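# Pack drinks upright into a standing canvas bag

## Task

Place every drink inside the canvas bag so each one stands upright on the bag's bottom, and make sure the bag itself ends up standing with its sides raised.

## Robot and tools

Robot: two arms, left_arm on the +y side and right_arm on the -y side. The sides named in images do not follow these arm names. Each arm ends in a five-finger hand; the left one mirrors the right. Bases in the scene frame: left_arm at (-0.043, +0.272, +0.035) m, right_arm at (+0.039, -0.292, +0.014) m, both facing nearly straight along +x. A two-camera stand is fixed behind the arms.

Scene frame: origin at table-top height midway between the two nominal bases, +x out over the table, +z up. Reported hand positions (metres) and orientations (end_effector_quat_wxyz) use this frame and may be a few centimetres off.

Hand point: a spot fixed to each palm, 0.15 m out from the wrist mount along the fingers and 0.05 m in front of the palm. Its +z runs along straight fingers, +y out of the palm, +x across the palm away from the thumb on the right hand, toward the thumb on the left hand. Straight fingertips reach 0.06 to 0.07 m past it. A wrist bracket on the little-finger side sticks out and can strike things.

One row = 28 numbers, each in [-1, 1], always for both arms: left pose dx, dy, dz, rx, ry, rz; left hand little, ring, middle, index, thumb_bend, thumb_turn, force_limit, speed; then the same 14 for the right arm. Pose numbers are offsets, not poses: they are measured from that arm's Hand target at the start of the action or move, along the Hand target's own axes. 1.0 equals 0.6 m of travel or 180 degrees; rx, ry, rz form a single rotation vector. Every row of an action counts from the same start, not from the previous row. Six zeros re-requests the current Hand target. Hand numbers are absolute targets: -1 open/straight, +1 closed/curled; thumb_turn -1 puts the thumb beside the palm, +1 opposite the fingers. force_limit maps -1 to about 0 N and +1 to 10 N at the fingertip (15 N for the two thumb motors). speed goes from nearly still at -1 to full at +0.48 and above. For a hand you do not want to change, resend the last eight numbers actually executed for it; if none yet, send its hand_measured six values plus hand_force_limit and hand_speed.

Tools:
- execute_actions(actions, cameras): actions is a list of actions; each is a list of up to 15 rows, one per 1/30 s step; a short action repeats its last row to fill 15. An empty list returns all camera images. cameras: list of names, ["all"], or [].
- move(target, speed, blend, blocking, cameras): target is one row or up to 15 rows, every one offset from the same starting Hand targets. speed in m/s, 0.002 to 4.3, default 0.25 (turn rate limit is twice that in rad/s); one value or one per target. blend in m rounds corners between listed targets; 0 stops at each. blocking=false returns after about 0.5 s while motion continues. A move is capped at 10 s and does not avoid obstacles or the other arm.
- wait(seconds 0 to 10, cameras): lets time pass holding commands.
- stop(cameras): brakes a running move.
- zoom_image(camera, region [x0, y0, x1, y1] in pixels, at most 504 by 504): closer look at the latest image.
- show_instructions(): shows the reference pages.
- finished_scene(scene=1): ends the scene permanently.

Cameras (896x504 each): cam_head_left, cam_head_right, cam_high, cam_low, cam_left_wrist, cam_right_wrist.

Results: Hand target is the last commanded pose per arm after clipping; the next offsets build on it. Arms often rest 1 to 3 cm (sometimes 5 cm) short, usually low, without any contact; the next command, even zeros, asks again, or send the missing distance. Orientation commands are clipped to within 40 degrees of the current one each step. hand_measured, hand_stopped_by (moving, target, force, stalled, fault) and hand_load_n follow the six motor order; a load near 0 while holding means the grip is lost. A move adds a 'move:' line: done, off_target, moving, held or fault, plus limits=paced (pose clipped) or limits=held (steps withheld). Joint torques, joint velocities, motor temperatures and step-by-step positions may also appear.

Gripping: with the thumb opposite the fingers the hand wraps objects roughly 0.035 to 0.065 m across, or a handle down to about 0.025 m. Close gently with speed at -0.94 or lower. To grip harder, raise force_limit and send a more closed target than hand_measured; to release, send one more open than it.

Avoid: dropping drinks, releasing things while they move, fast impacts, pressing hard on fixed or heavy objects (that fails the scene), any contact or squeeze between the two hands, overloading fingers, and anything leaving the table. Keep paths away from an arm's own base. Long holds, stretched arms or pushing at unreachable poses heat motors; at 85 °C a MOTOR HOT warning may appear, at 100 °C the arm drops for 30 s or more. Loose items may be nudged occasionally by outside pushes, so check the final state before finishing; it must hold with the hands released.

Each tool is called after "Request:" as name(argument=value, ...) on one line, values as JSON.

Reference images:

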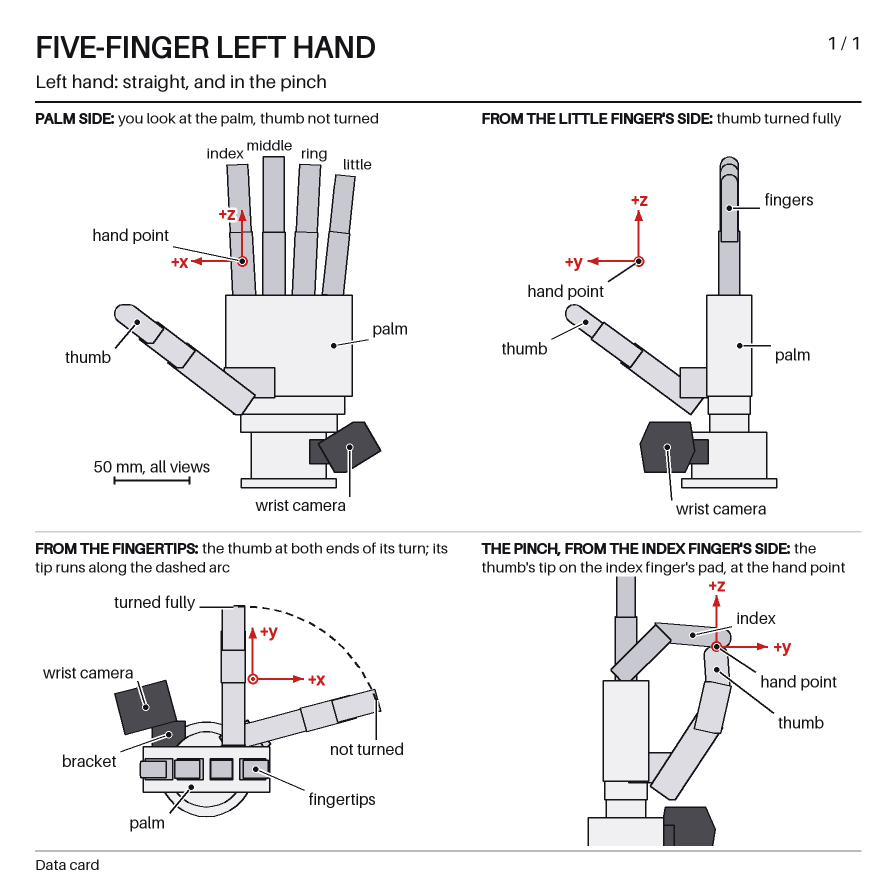

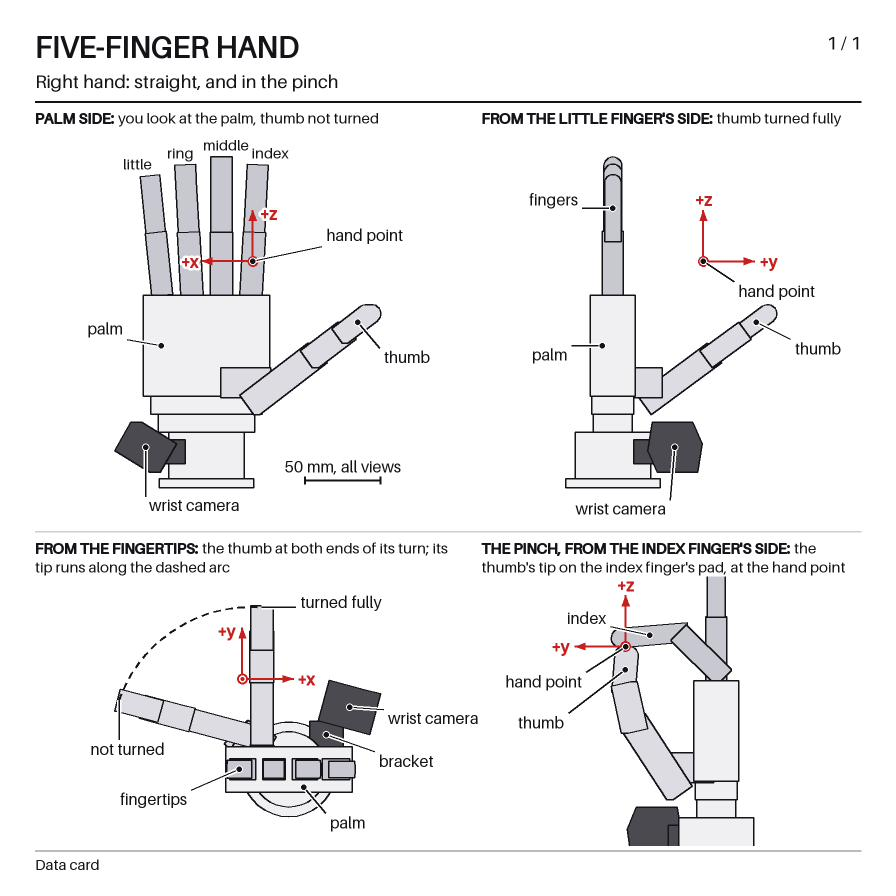

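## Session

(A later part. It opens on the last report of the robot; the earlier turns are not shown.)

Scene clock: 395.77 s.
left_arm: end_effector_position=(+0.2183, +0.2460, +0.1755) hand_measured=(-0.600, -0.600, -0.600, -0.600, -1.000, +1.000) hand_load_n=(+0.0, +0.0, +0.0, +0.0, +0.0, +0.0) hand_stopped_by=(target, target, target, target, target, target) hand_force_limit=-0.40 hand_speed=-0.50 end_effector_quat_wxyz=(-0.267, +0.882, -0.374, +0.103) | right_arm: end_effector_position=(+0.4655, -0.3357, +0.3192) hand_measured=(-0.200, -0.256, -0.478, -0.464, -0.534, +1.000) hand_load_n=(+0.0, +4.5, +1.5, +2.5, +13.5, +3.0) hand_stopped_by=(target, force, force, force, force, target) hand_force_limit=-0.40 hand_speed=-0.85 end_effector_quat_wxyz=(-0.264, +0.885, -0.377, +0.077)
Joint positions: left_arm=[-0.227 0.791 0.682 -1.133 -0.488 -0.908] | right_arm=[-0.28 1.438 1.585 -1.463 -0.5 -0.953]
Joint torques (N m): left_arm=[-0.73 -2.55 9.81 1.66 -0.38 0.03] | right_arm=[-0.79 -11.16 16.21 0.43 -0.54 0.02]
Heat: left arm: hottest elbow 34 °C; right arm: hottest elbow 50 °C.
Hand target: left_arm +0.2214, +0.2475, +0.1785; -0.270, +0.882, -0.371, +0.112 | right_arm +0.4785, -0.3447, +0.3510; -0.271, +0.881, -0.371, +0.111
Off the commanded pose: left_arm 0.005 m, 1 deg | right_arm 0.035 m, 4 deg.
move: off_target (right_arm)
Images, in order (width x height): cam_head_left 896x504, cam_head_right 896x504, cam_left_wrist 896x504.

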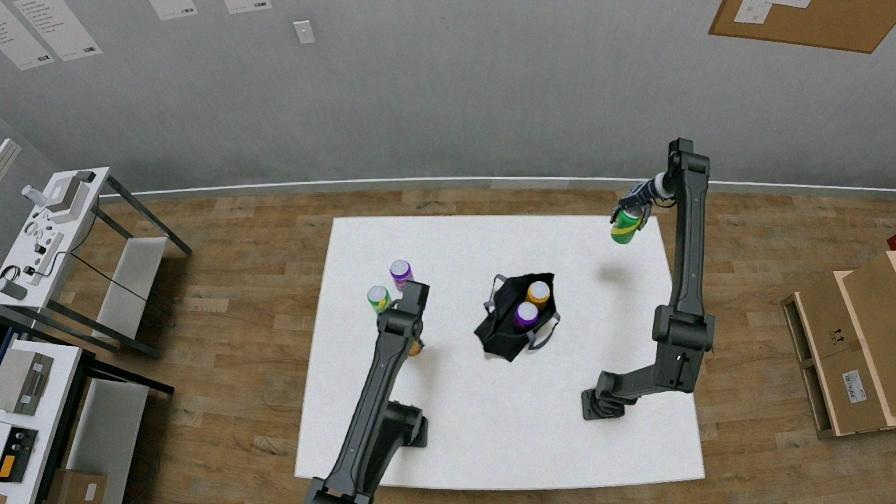

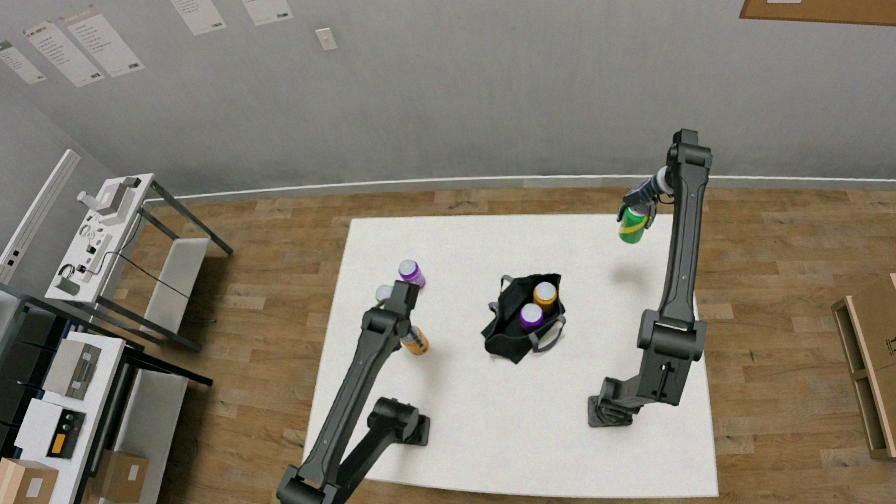

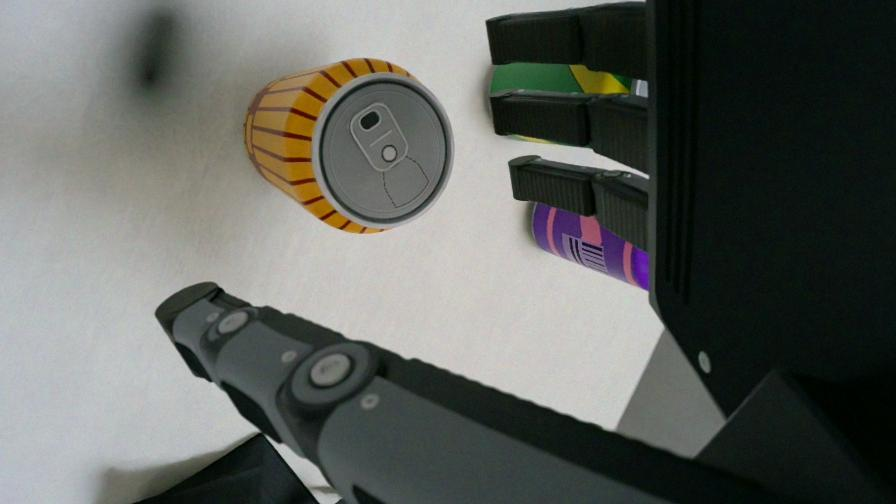

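Request:
move(target=[[-0.0133,-0.005,0.0435,0,0,0,-0.6,-0.6,-0.6,-0.6,-1,1,-0.4,-0.5,-0.33,-0.057,0.038,0,0,0,-0.2,-0.2,-0.2,-0.2,0.3,1,-0.4,-0.85],[-0.0133,0.0638,0.145,0,0,0,-0.6,-0.6,-0.6,-0.6,-1,1,-0.4,-0.5,-0.662,-0.1136,0.0765,0,0,0,-0.2,-0.2,-0.2,-0.2,0.3,1,-0.4,-0.85]], speed=0.25, blend=[0.01,0], cameras=["cam_head_left","cam_head_right","cam_high","cam_left_wrist","cam_right_wrist"])

Scene clock: 416.33 s.
left_arm: end_effector_position=(+0.2250, +0.2633, +0.0865) hand_measured=(-0.600, -0.600, -0.600, -0.600, -1.000, +1.000) hand_load_n=(+0.0, +0.0, +0.0, +0.0, +0.0, +0.0) hand_stopped_by=(target, target, target, target, target, target) hand_force_limit=-0.40 hand_speed=-0.50 end_effector_quat_wxyz=(-0.269, +0.882, -0.371, +0.112) | right_arm: end_effector_position=(+0.2541, -0.0177, +0.3307) hand_measured=(-0.200, -0.256, -0.478, -0.464, -0.534, +1.000) hand_load_n=(+0.0, +3.5, +1.5, +2.5, +13.0, +3.0) hand_stopped_by=(target, force, force, force, force, target) hand_force_limit=-0.40 hand_speed=-0.85 end_effector_quat_wxyz=(-0.238, +0.891, -0.373, +0.103)
Joint positions: left_arm=[-0.138 0.862 0.465 -0.784 -0.456 -0.816] | right_arm=[0.802 1.049 1.277 -1.274 0.03 0.043]
Joint torques (N m): left_arm=[-0.73 -1.14 9.31 1.78 -0.32 0.04] | right_arm=[1.67 -5.42 13.42 2.3 0.13 0.24]
Heat: left arm: hottest elbow 32 °C; right arm: hottest elbow 51 °C.
Hand target: left_arm +0.2277, +0.2651, +0.0850; -0.270, +0.882, -0.371, +0.112 | right_arm +0.2590, -0.0036, +0.3535; -0.271, +0.881, -0.371, +0.111
Off the commanded pose: left_arm 0.004 m, 0 deg | right_arm 0.027 m, 4 deg.
move: off_target (right_arm)
Images, in order (width x height): cam_head_left 896x504, cam_head_right 896x504, cam_high 896x504, cam_left_wrist 896x504, cam_right_wrist 896x504.

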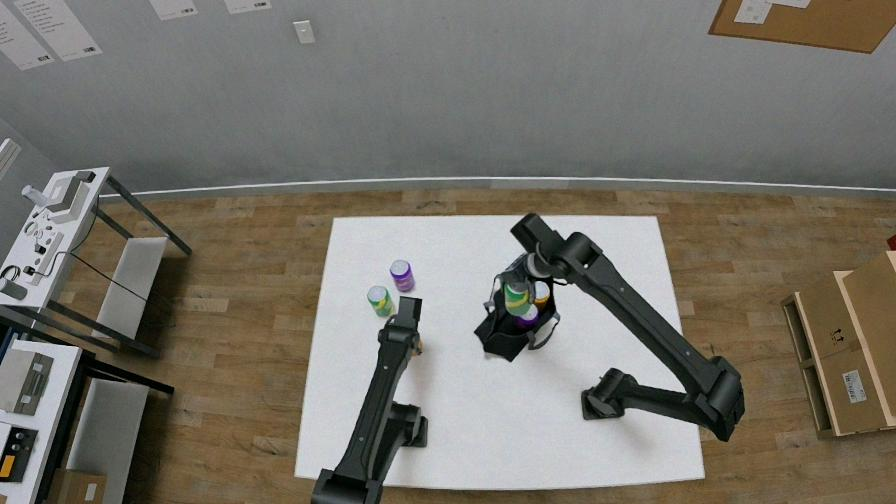

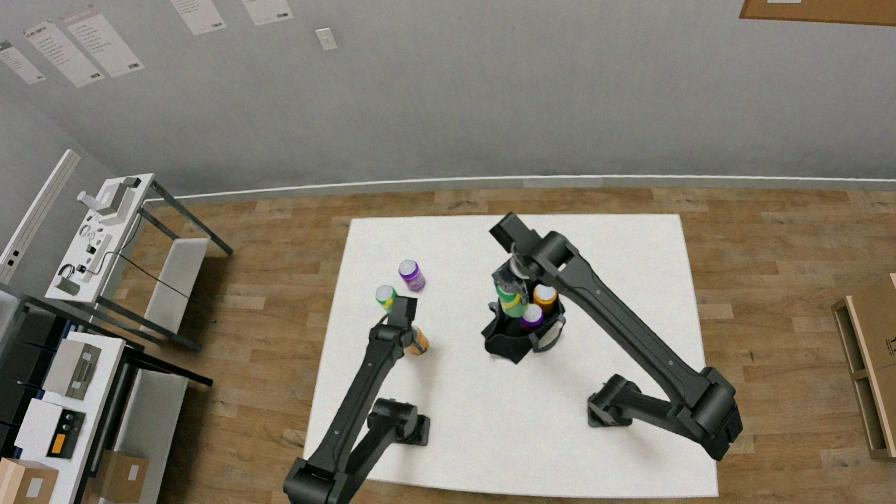

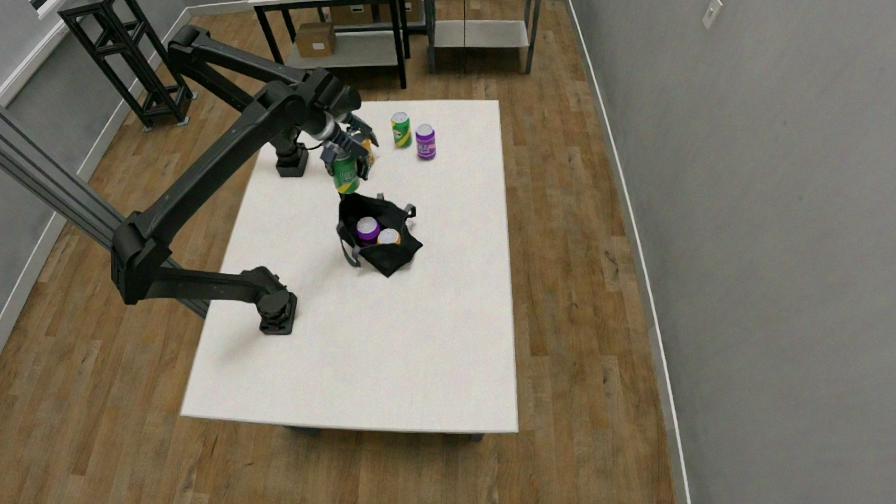

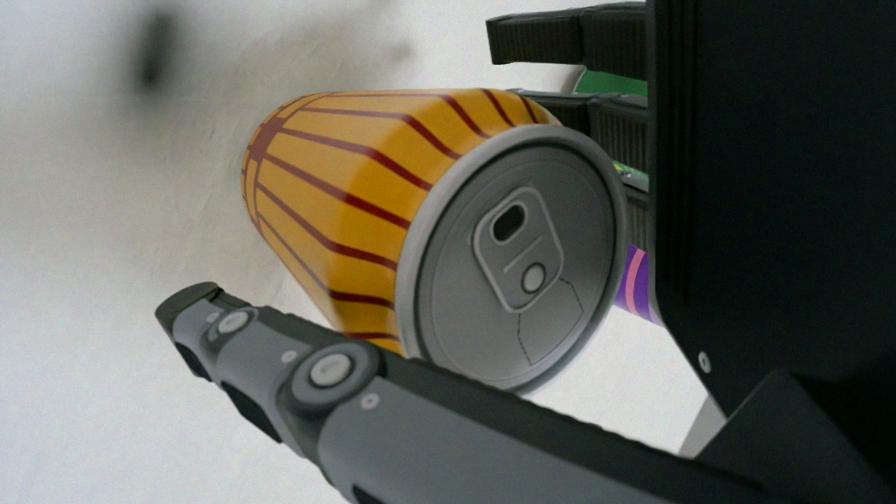

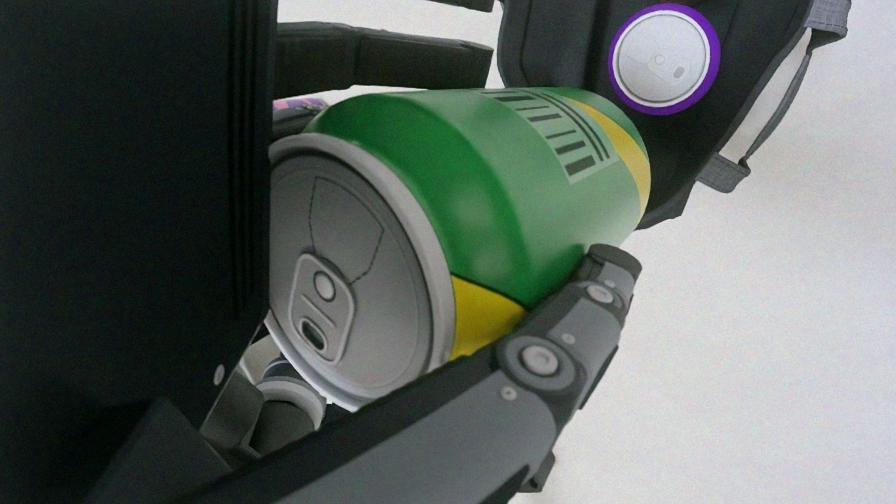

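Request:
zoom_image(camera="cam_head_left", region=[450, 250, 590, 390])

Request:
zoom_image(camera="cam_high", region=[310, 140, 450, 280])

Scaled by 3.600.

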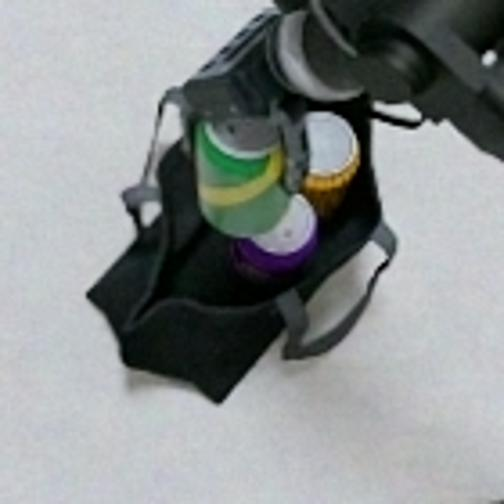

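Scaled by 3.600.

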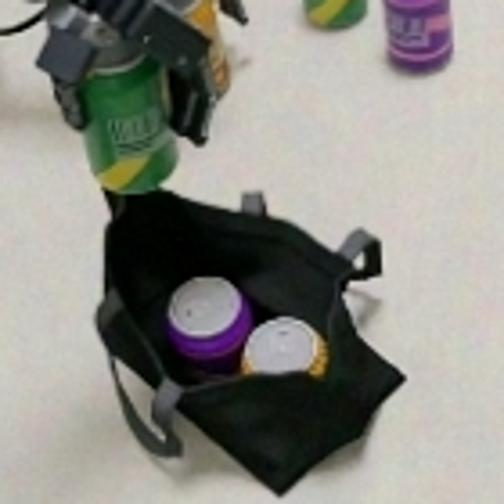

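Request:
move(target=[[0,0,0,0,0,0,-0.6,-0.6,-0.6,-0.6,0.3,1,0,-0.85,-0.0303,-0.004,0.0027,0,0,0,-0.2,-0.2,-0.2,-0.2,0.3,1,-0.4,-0.85],[0,0,0,0,0,0,-0.2,-0.2,-0.2,-0.2,0.3,1,-0.4,-0.85,-0.0303,0.1763,0.2701,0,0,0,-0.2,-0.2,-0.2,-0.2,0.3,1,-0.4,-0.85]], speed=[0.1,0.15], cameras=["cam_head_left","cam_head_right","cam_high","cam_right_wrist"])

Request:
zoom_image(camera="cam_head_left", region=[450, 250, 590, 390])

Request:
zoom_image(camera="cam_high", region=[310, 140, 450, 280])

Scene clock: 426.50 s.
left_arm: end_effector_position=(+0.2251, +0.2629, +0.0860) hand_measured=(-0.200, -0.256, -0.478, -0.464, -0.508, +1.000) hand_load_n=(+0.0, +3.0, +3.0, +6.5, +19.0, +2.0) hand_stopped_by=(target, force, force, force, force, target) hand_force_limit=-0.40 hand_speed=-0.85 end_effector_quat_wxyz=(-0.268, +0.882, -0.372, +0.112) | right_arm: end_effector_position=(+0.2452, -0.0024, +0.1512) hand_measured=(-0.200, -0.256, -0.478, -0.464, -0.534, +1.000) hand_load_n=(+0.0, +3.5, +1.5, +2.5, +13.5, +2.0) hand_stopped_by=(target, force, force, force, force, target) hand_force_limit=-0.40 hand_speed=-0.85 end_effector_quat_wxyz=(-0.249, +0.887, -0.373, +0.111)
Joint positions: left_arm=[-0.138 0.864 0.465 -0.782 -0.454 -0.814] | right_arm=[0.864 1.053 0.8 -0.769 0.072 0.094]
Joint torques (N m): left_arm=[-0.73 -1.38 9.28 1.73 -0.41 0.02] | right_arm=[1.49 -4.66 10.95 2.66 -0.01 0.18]
Heat: left arm: hottest elbow 32 °C; right arm: hottest elbow 49 °C.
Hand target: left_arm +0.2277, +0.2651, +0.0850; -0.270, +0.882, -0.371, +0.112 | right_arm +0.2478, +0.0124, +0.1602; -0.271, +0.881, -0.371, +0.111
Off the commanded pose: left_arm 0.004 m, 0 deg | right_arm 0.018 m, 3 deg.
move: off_target (right_arm)
Images, in order (width x height): cam_head_left 896x504, cam_head_right 896x504, cam_high 896x504, cam_right_wrist 896x504.

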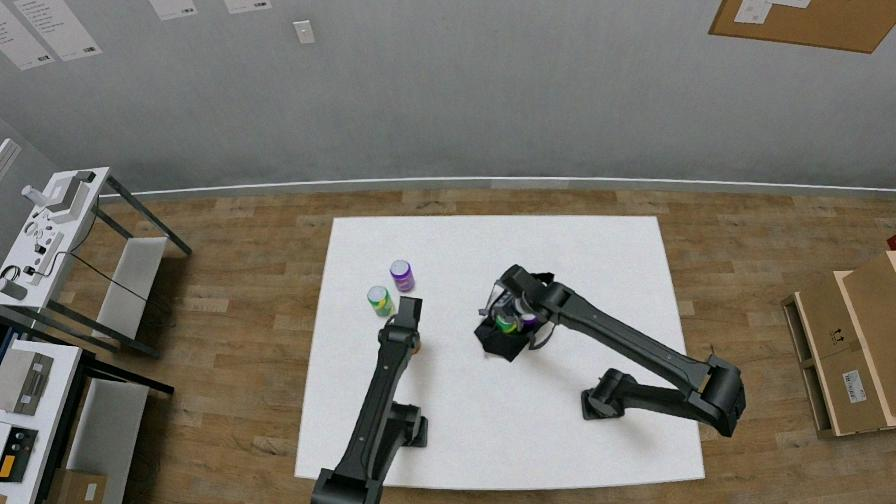

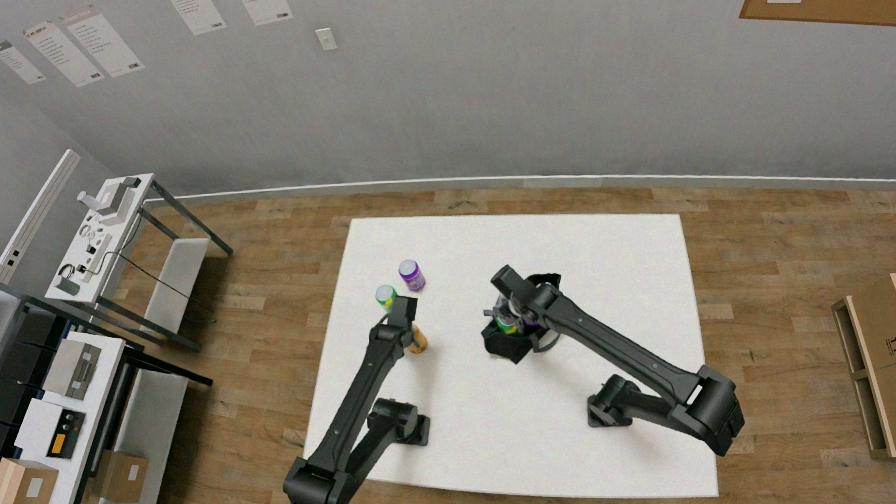

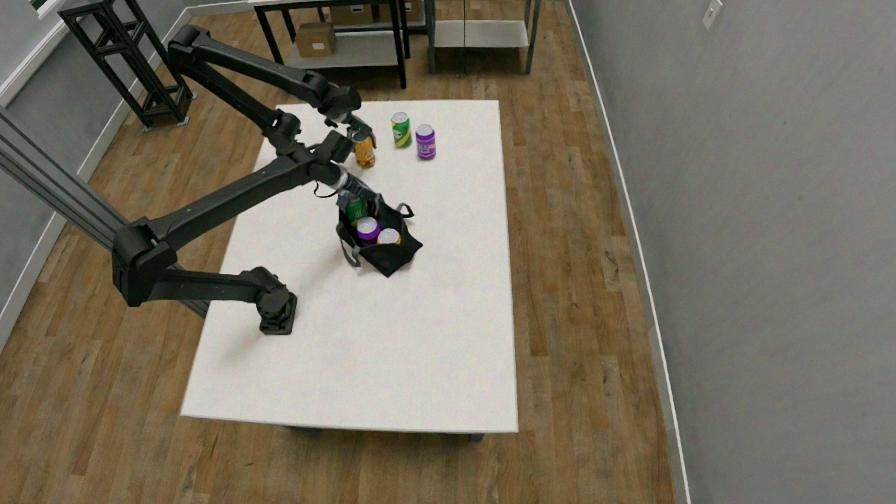

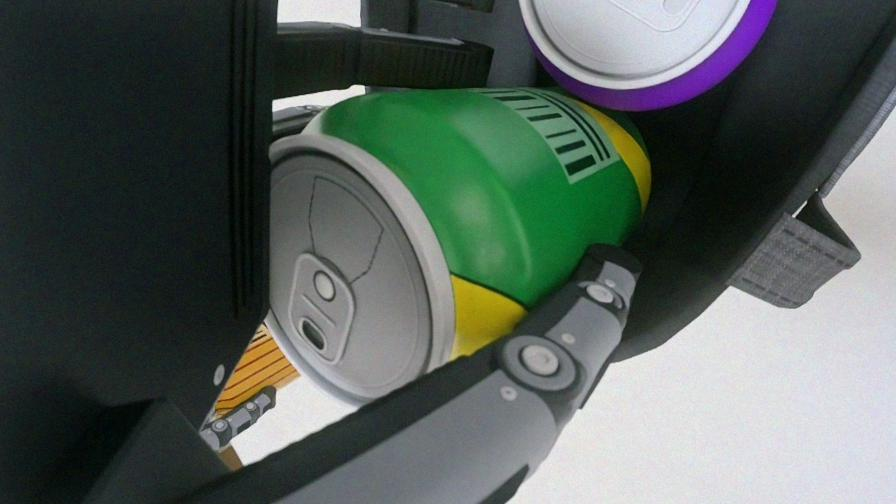

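Scaled by 3.600.

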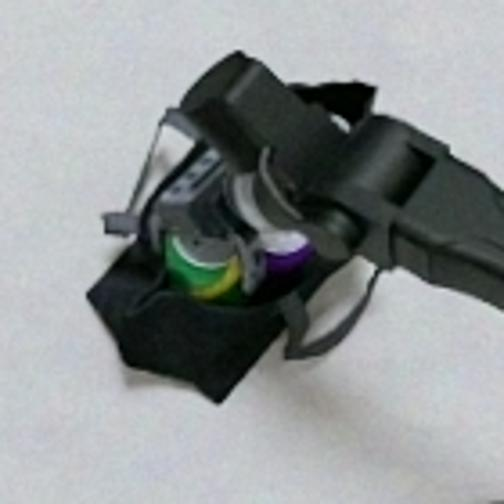

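Scaled by 3.600.

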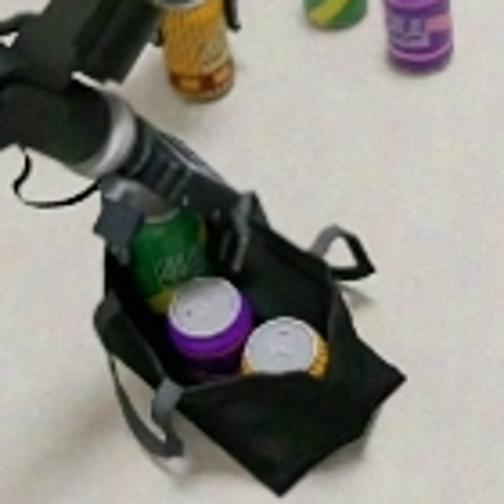

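Request:
move(target=[0,-0.2236,-0.3316,0,0,0,-0.2,-0.2,-0.2,-0.2,0.3,1,-0.4,-0.85,-0.0083,0.0657,0.0964,0,0,0,-0.2,-0.2,-0.2,-0.2,0.3,1,-0.4,-0.85], speed=0.15, cameras=["cam_head_left","cam_high","cam_right_wrist","cam_left_wrist"])

Request:
zoom_image(camera="cam_high", region=[310, 140, 450, 280])

Scene clock: 430.50 s.
left_arm: end_effector_position=(+0.2154, +0.2643, +0.2910) hand_measured=(-0.200, -0.256, -0.478, -0.464, -0.508, +1.000) hand_load_n=(+0.0, +2.5, +3.0, +7.0, +19.0, +2.0) hand_stopped_by=(target, force, force, force, force, target) hand_force_limit=-0.40 hand_speed=-0.85 end_effector_quat_wxyz=(-0.259, +0.883, -0.382, +0.081) | right_arm: end_effector_position=(+0.2517, -0.0062, +0.0997) hand_measured=(-0.200, -0.256, -0.478, -0.464, -0.534, +1.000) hand_load_n=(+0.5, +1.5, +0.5, +0.5, +15.5, -1.5) hand_stopped_by=(target, force, force, force, force, target) hand_force_limit=-0.40 hand_speed=-0.85 end_effector_quat_wxyz=(-0.254, +0.885, -0.368, +0.132)
Joint positions: left_arm=[-0.135 0.817 1.005 -1.434 -0.451 -0.809] | right_arm=[0.864 1.095 0.681 -0.584 0.104 0.077]
Joint torques (N m): left_arm=[-0.97 -2.26 16.42 0.87 -0.56 -0.03] | right_arm=[3.19 -2.43 8.69 4 -0.91 0.4]
Heat: left arm: hottest elbow 33 °C; right arm: hottest elbow 48 °C.
Hand target: left_arm +0.2282, +0.2649, +0.3250; -0.269, +0.882, -0.371, +0.112 | right_arm +0.2438, +0.0161, +0.0902; -0.271, +0.881, -0.371, +0.111
Off the commanded pose: left_arm 0.036 m, 4 deg | right_arm 0.025 m, 3 deg.
move: off_target (left_arm, right_arm)
Images, in order (width x height): cam_head_left 896x504, cam_high 896x504, cam_left_wrist 896x504, cam_right_wrist 896x504.

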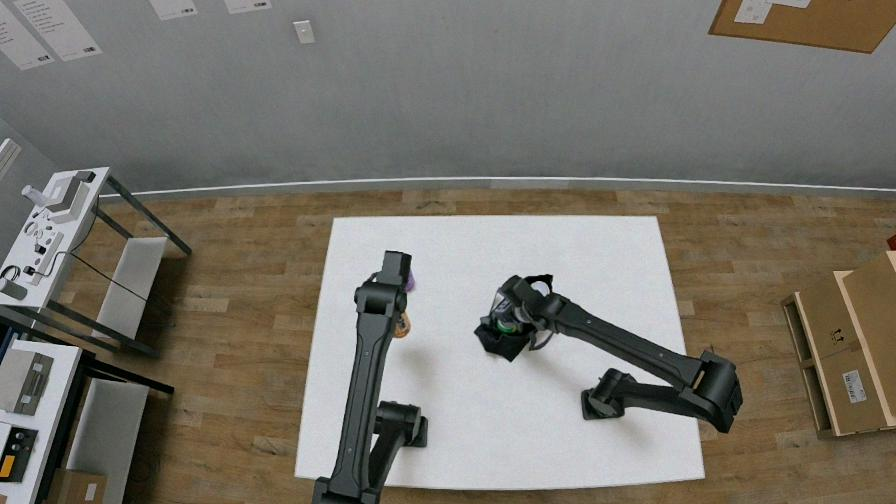

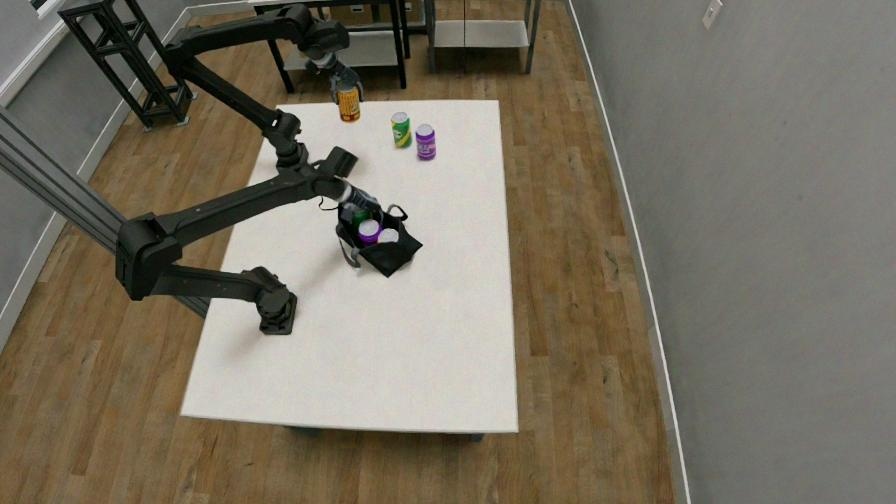

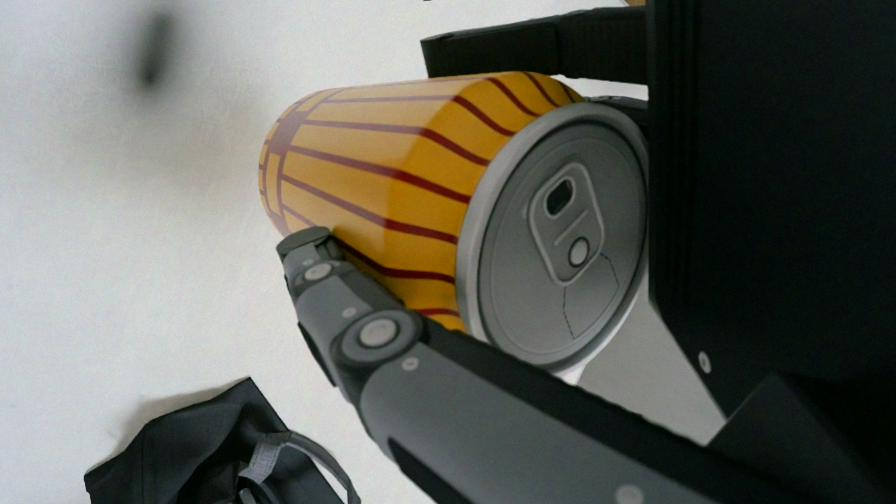

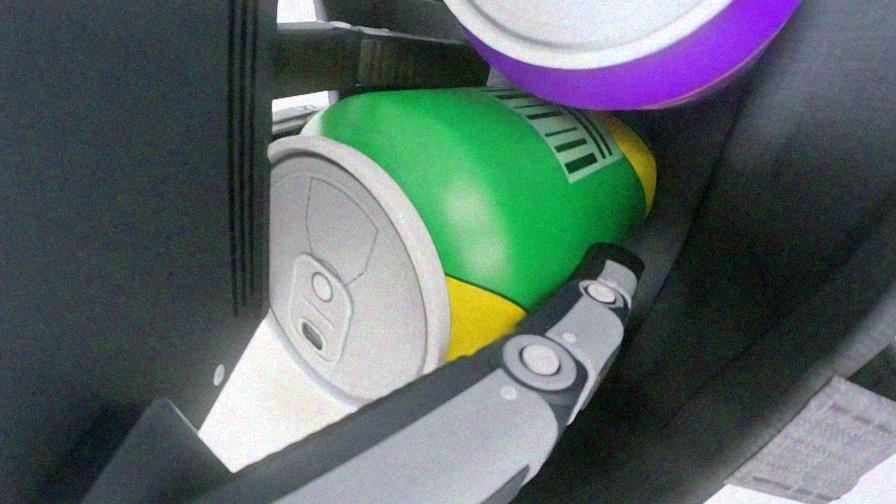

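Scaled by 3.600.

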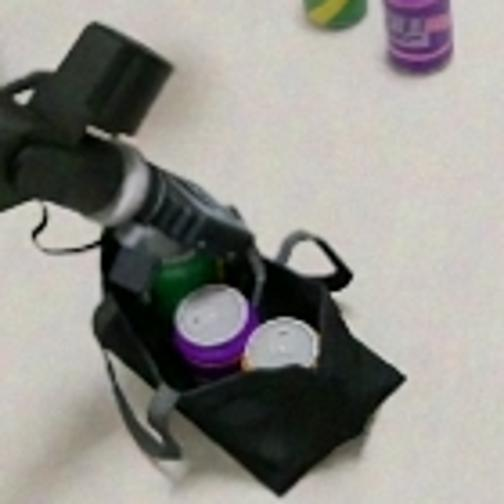

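Request:
move(target=[0,0,0,0,0,0,-0.2,-0.2,-0.2,-0.2,0.3,1,-0.4,-0.85,0,0.0205,0.0304,0,0,0,-0.2,-0.2,-0.2,-0.2,0.3,1,-0.4,-0.85], speed=0.06, cameras=["cam_high","cam_right_wrist"])

Request:
zoom_image(camera="cam_high", region=[310, 140, 450, 280])

Scene clock: 434.80 s.
left_arm: end_effector_position=(+0.2153, +0.2643, +0.2910) hand_measured=(-0.200, -0.256, -0.478, -0.464, -0.508, +1.000) hand_load_n=(+0.0, +2.5, +3.0, +6.5, +19.0, +2.5) hand_stopped_by=(target, force, force, force, force, target) hand_force_limit=-0.40 hand_speed=-0.85 end_effector_quat_wxyz=(-0.258, +0.883, -0.382, +0.081) | right_arm: end_effector_position=(+0.2564, +0.0037, +0.0841) hand_measured=(-0.200, -0.256, -0.478, -0.464, -0.536, +1.000) hand_load_n=(+0.0, +2.0, +1.0, +2.0, +19.5, +1.0) hand_stopped_by=(target, force, force, force, force, target) hand_force_limit=-0.40 hand_speed=-0.85 end_effector_quat_wxyz=(-0.274, +0.878, -0.370, +0.132)
Joint positions: left_arm=[-0.135 0.817 1.005 -1.434 -0.451 -0.809] | right_arm=[0.865 1.127 0.644 -0.478 0.096 0.087]
Joint torques (N m): left_arm=[-0.97 -2.2 16.42 0.87 -0.56 -0.03] | right_arm=[3.25 -2.9 8.03 2.51 -0.58 0.36]
Heat: left arm: hottest elbow 34 °C; right arm: hottest elbow 47 °C.
Hand target: left_arm +0.2282, +0.2649, +0.3250; -0.269, +0.882, -0.371, +0.112 | right_arm +0.2438, +0.0161, +0.0681; -0.271, +0.881, -0.371, +0.111
Off the commanded pose: left_arm 0.036 m, 4 deg | right_arm 0.024 m, 2 deg.
move: off_target (left_arm, right_arm)
Images, in order (width x height): cam_high 896x504, cam_right_wrist 896x504.

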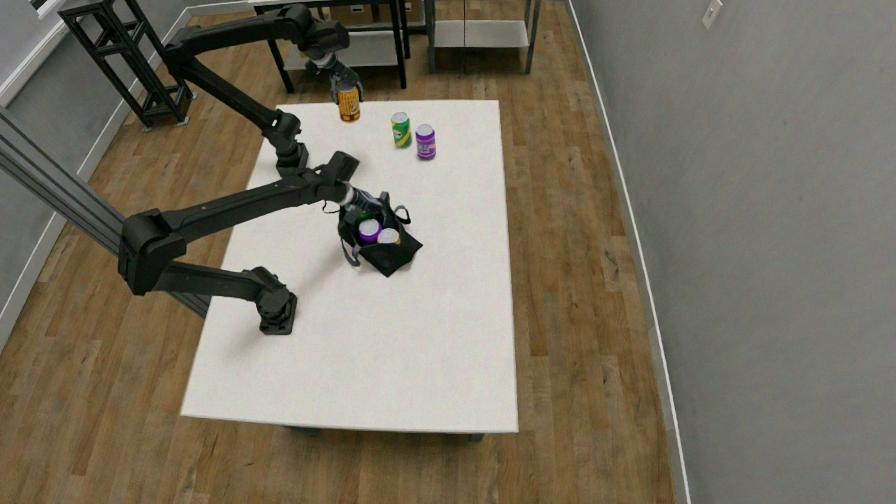

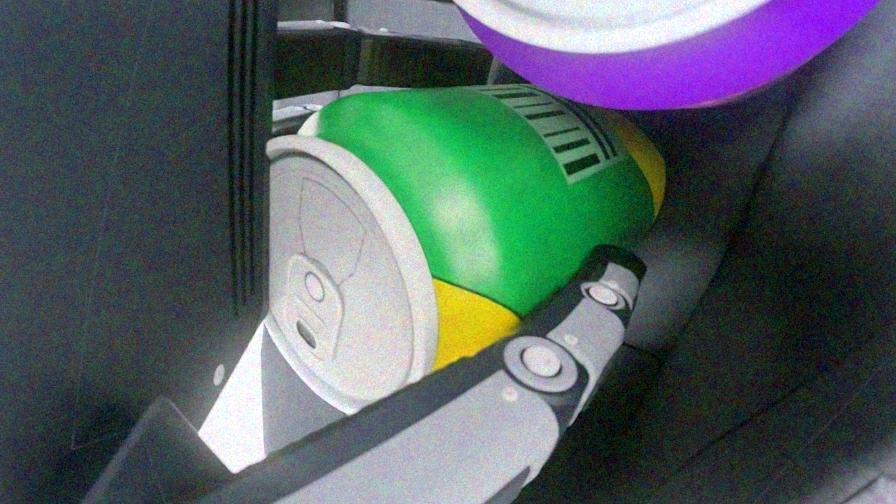

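Scaled by 3.600.

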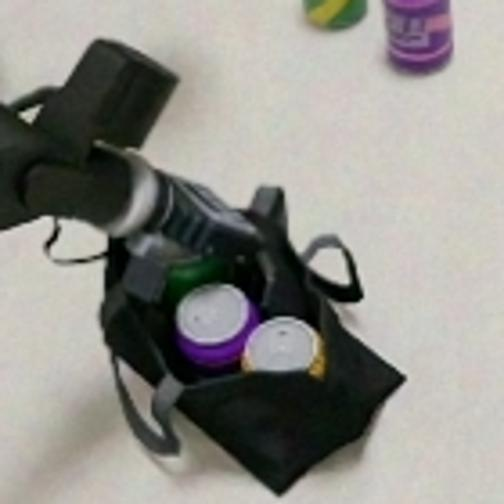

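Request:
move(target=[0,0,0,0,0,0,-0.2,-0.2,-0.2,-0.2,0.3,1,-0.4,-0.85,0,-0.015,-0.023,0,0,0,-0.6,-0.6,-0.6,-0.6,-1,1,-0.4,-0.5], speed=0.06, cameras=["cam_head_left","cam_high","cam_right_wrist"])

Request:
zoom_image(camera="cam_high", region=[310, 140, 450, 280])

Scene clock: 436.73 s.
left_arm: end_effector_position=(+0.2153, +0.2643, +0.2910) hand_measured=(-0.200, -0.256, -0.478, -0.464, -0.508, +1.000) hand_load_n=(+0.0, +3.0, +3.0, +6.5, +19.0, +2.0) hand_stopped_by=(target, force, force, force, force, target) hand_force_limit=-0.40 hand_speed=-0.85 end_effector_quat_wxyz=(-0.258, +0.883, -0.382, +0.081) | right_arm: end_effector_position=(+0.2547, +0.0053, +0.0844) hand_measured=(-0.600, -0.600, -0.600, -0.600, -1.000, +1.000) hand_load_n=(+0.0, +0.0, +0.0, -1.5, +0.0, +0.0) hand_stopped_by=(target, target, target, target, target, target) hand_force_limit=-0.40 hand_speed=-0.50 end_effector_quat_wxyz=(-0.275, +0.875, -0.377, +0.126)
Joint positions: left_arm=[-0.135 0.817 1.005 -1.434 -0.451 -0.809] | right_arm=[0.865 1.127 0.644 -0.479 0.09 0.105]
Joint torques (N m): left_arm=[-1.03 -2.2 16.43 0.87 -0.56 -0.03] | right_arm=[3.02 -4.54 10.69 0.73 -0.3 0.27]
Heat: left arm: hottest elbow 34 °C; right arm: hottest elbow 46 °C.
Hand target: left_arm +0.2282, +0.2649, +0.3250; -0.269, +0.882, -0.371, +0.112 | right_arm +0.2437, +0.0159, +0.0846; -0.271, +0.881, -0.371, +0.111
Off the commanded pose: left_arm 0.036 m, 4 deg | right_arm 0.015 m, 2 deg.
move: off_target (left_arm, right_arm)
Images, in order (width x height): cam_head_left 896x504, cam_high 896x504, cam_right_wrist 896x504.

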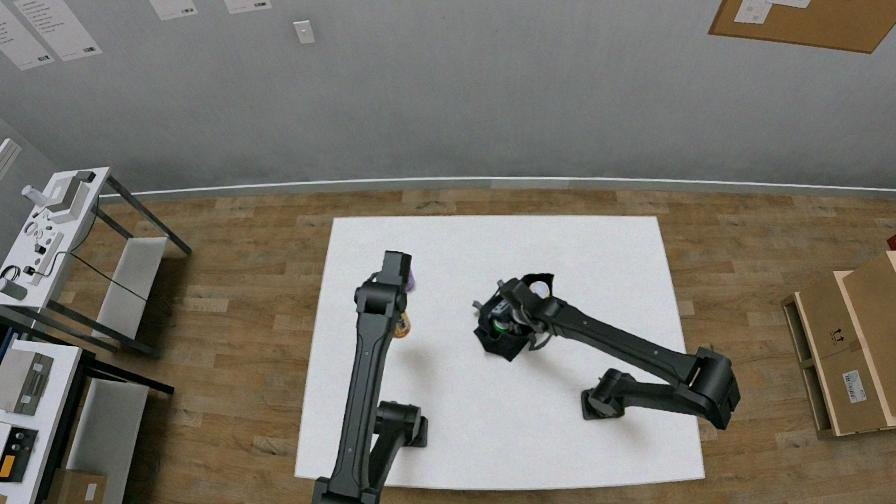

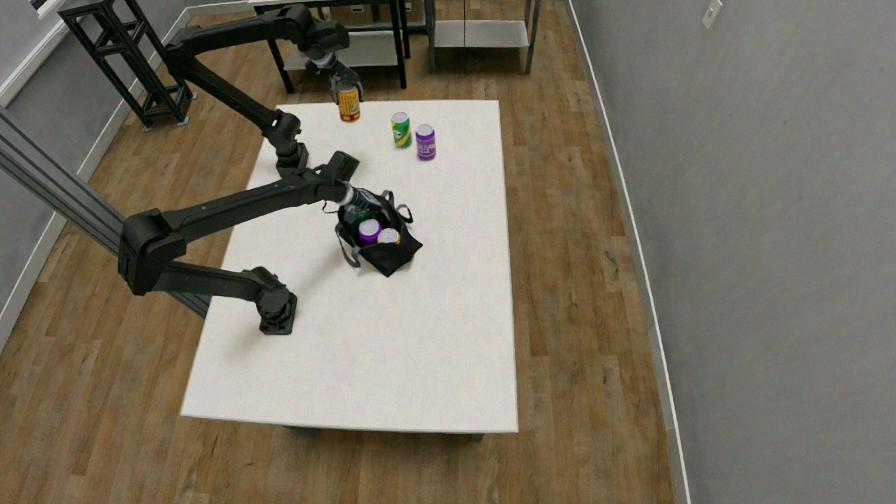

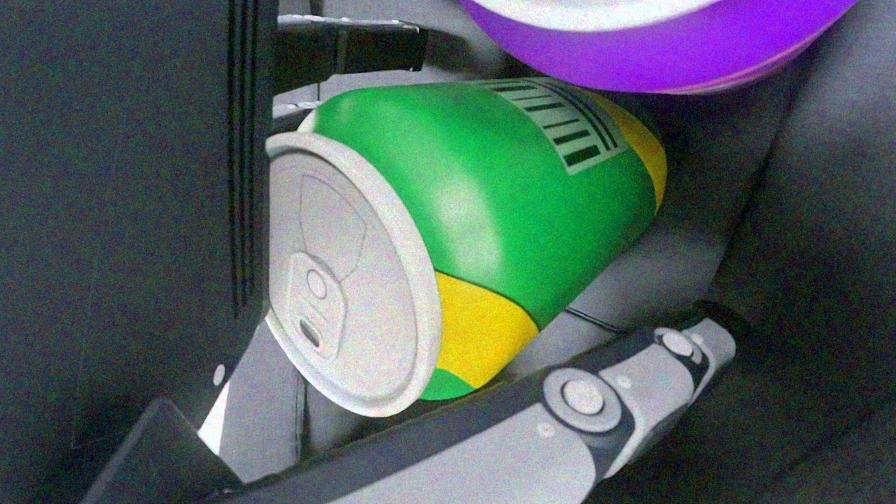

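Scaled by 3.600.

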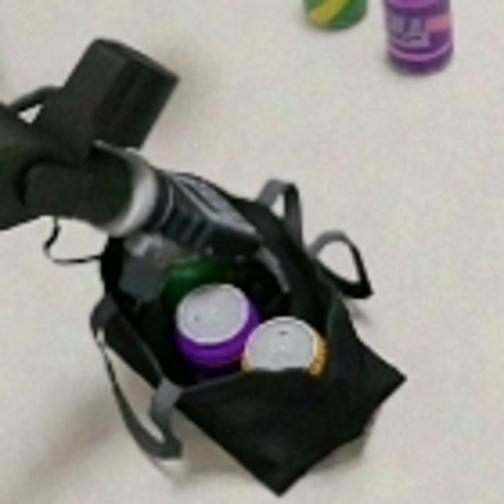

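Request:
zoom_image(camera="cam_right_wrist", region=[250, 0, 754, 504])

Request:
zoom_image(camera="cam_head_left", region=[460, 260, 560, 370])

Scaled by 1.000.

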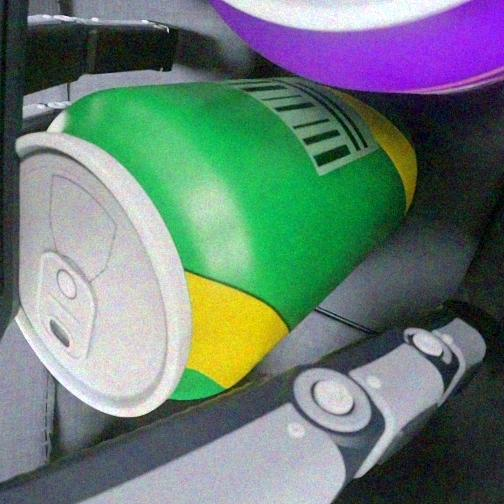

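Scaled by 4.582.

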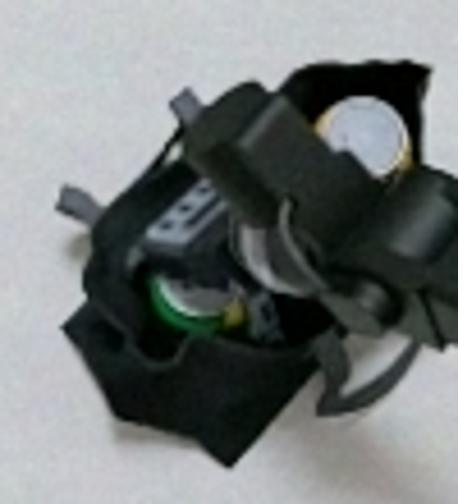

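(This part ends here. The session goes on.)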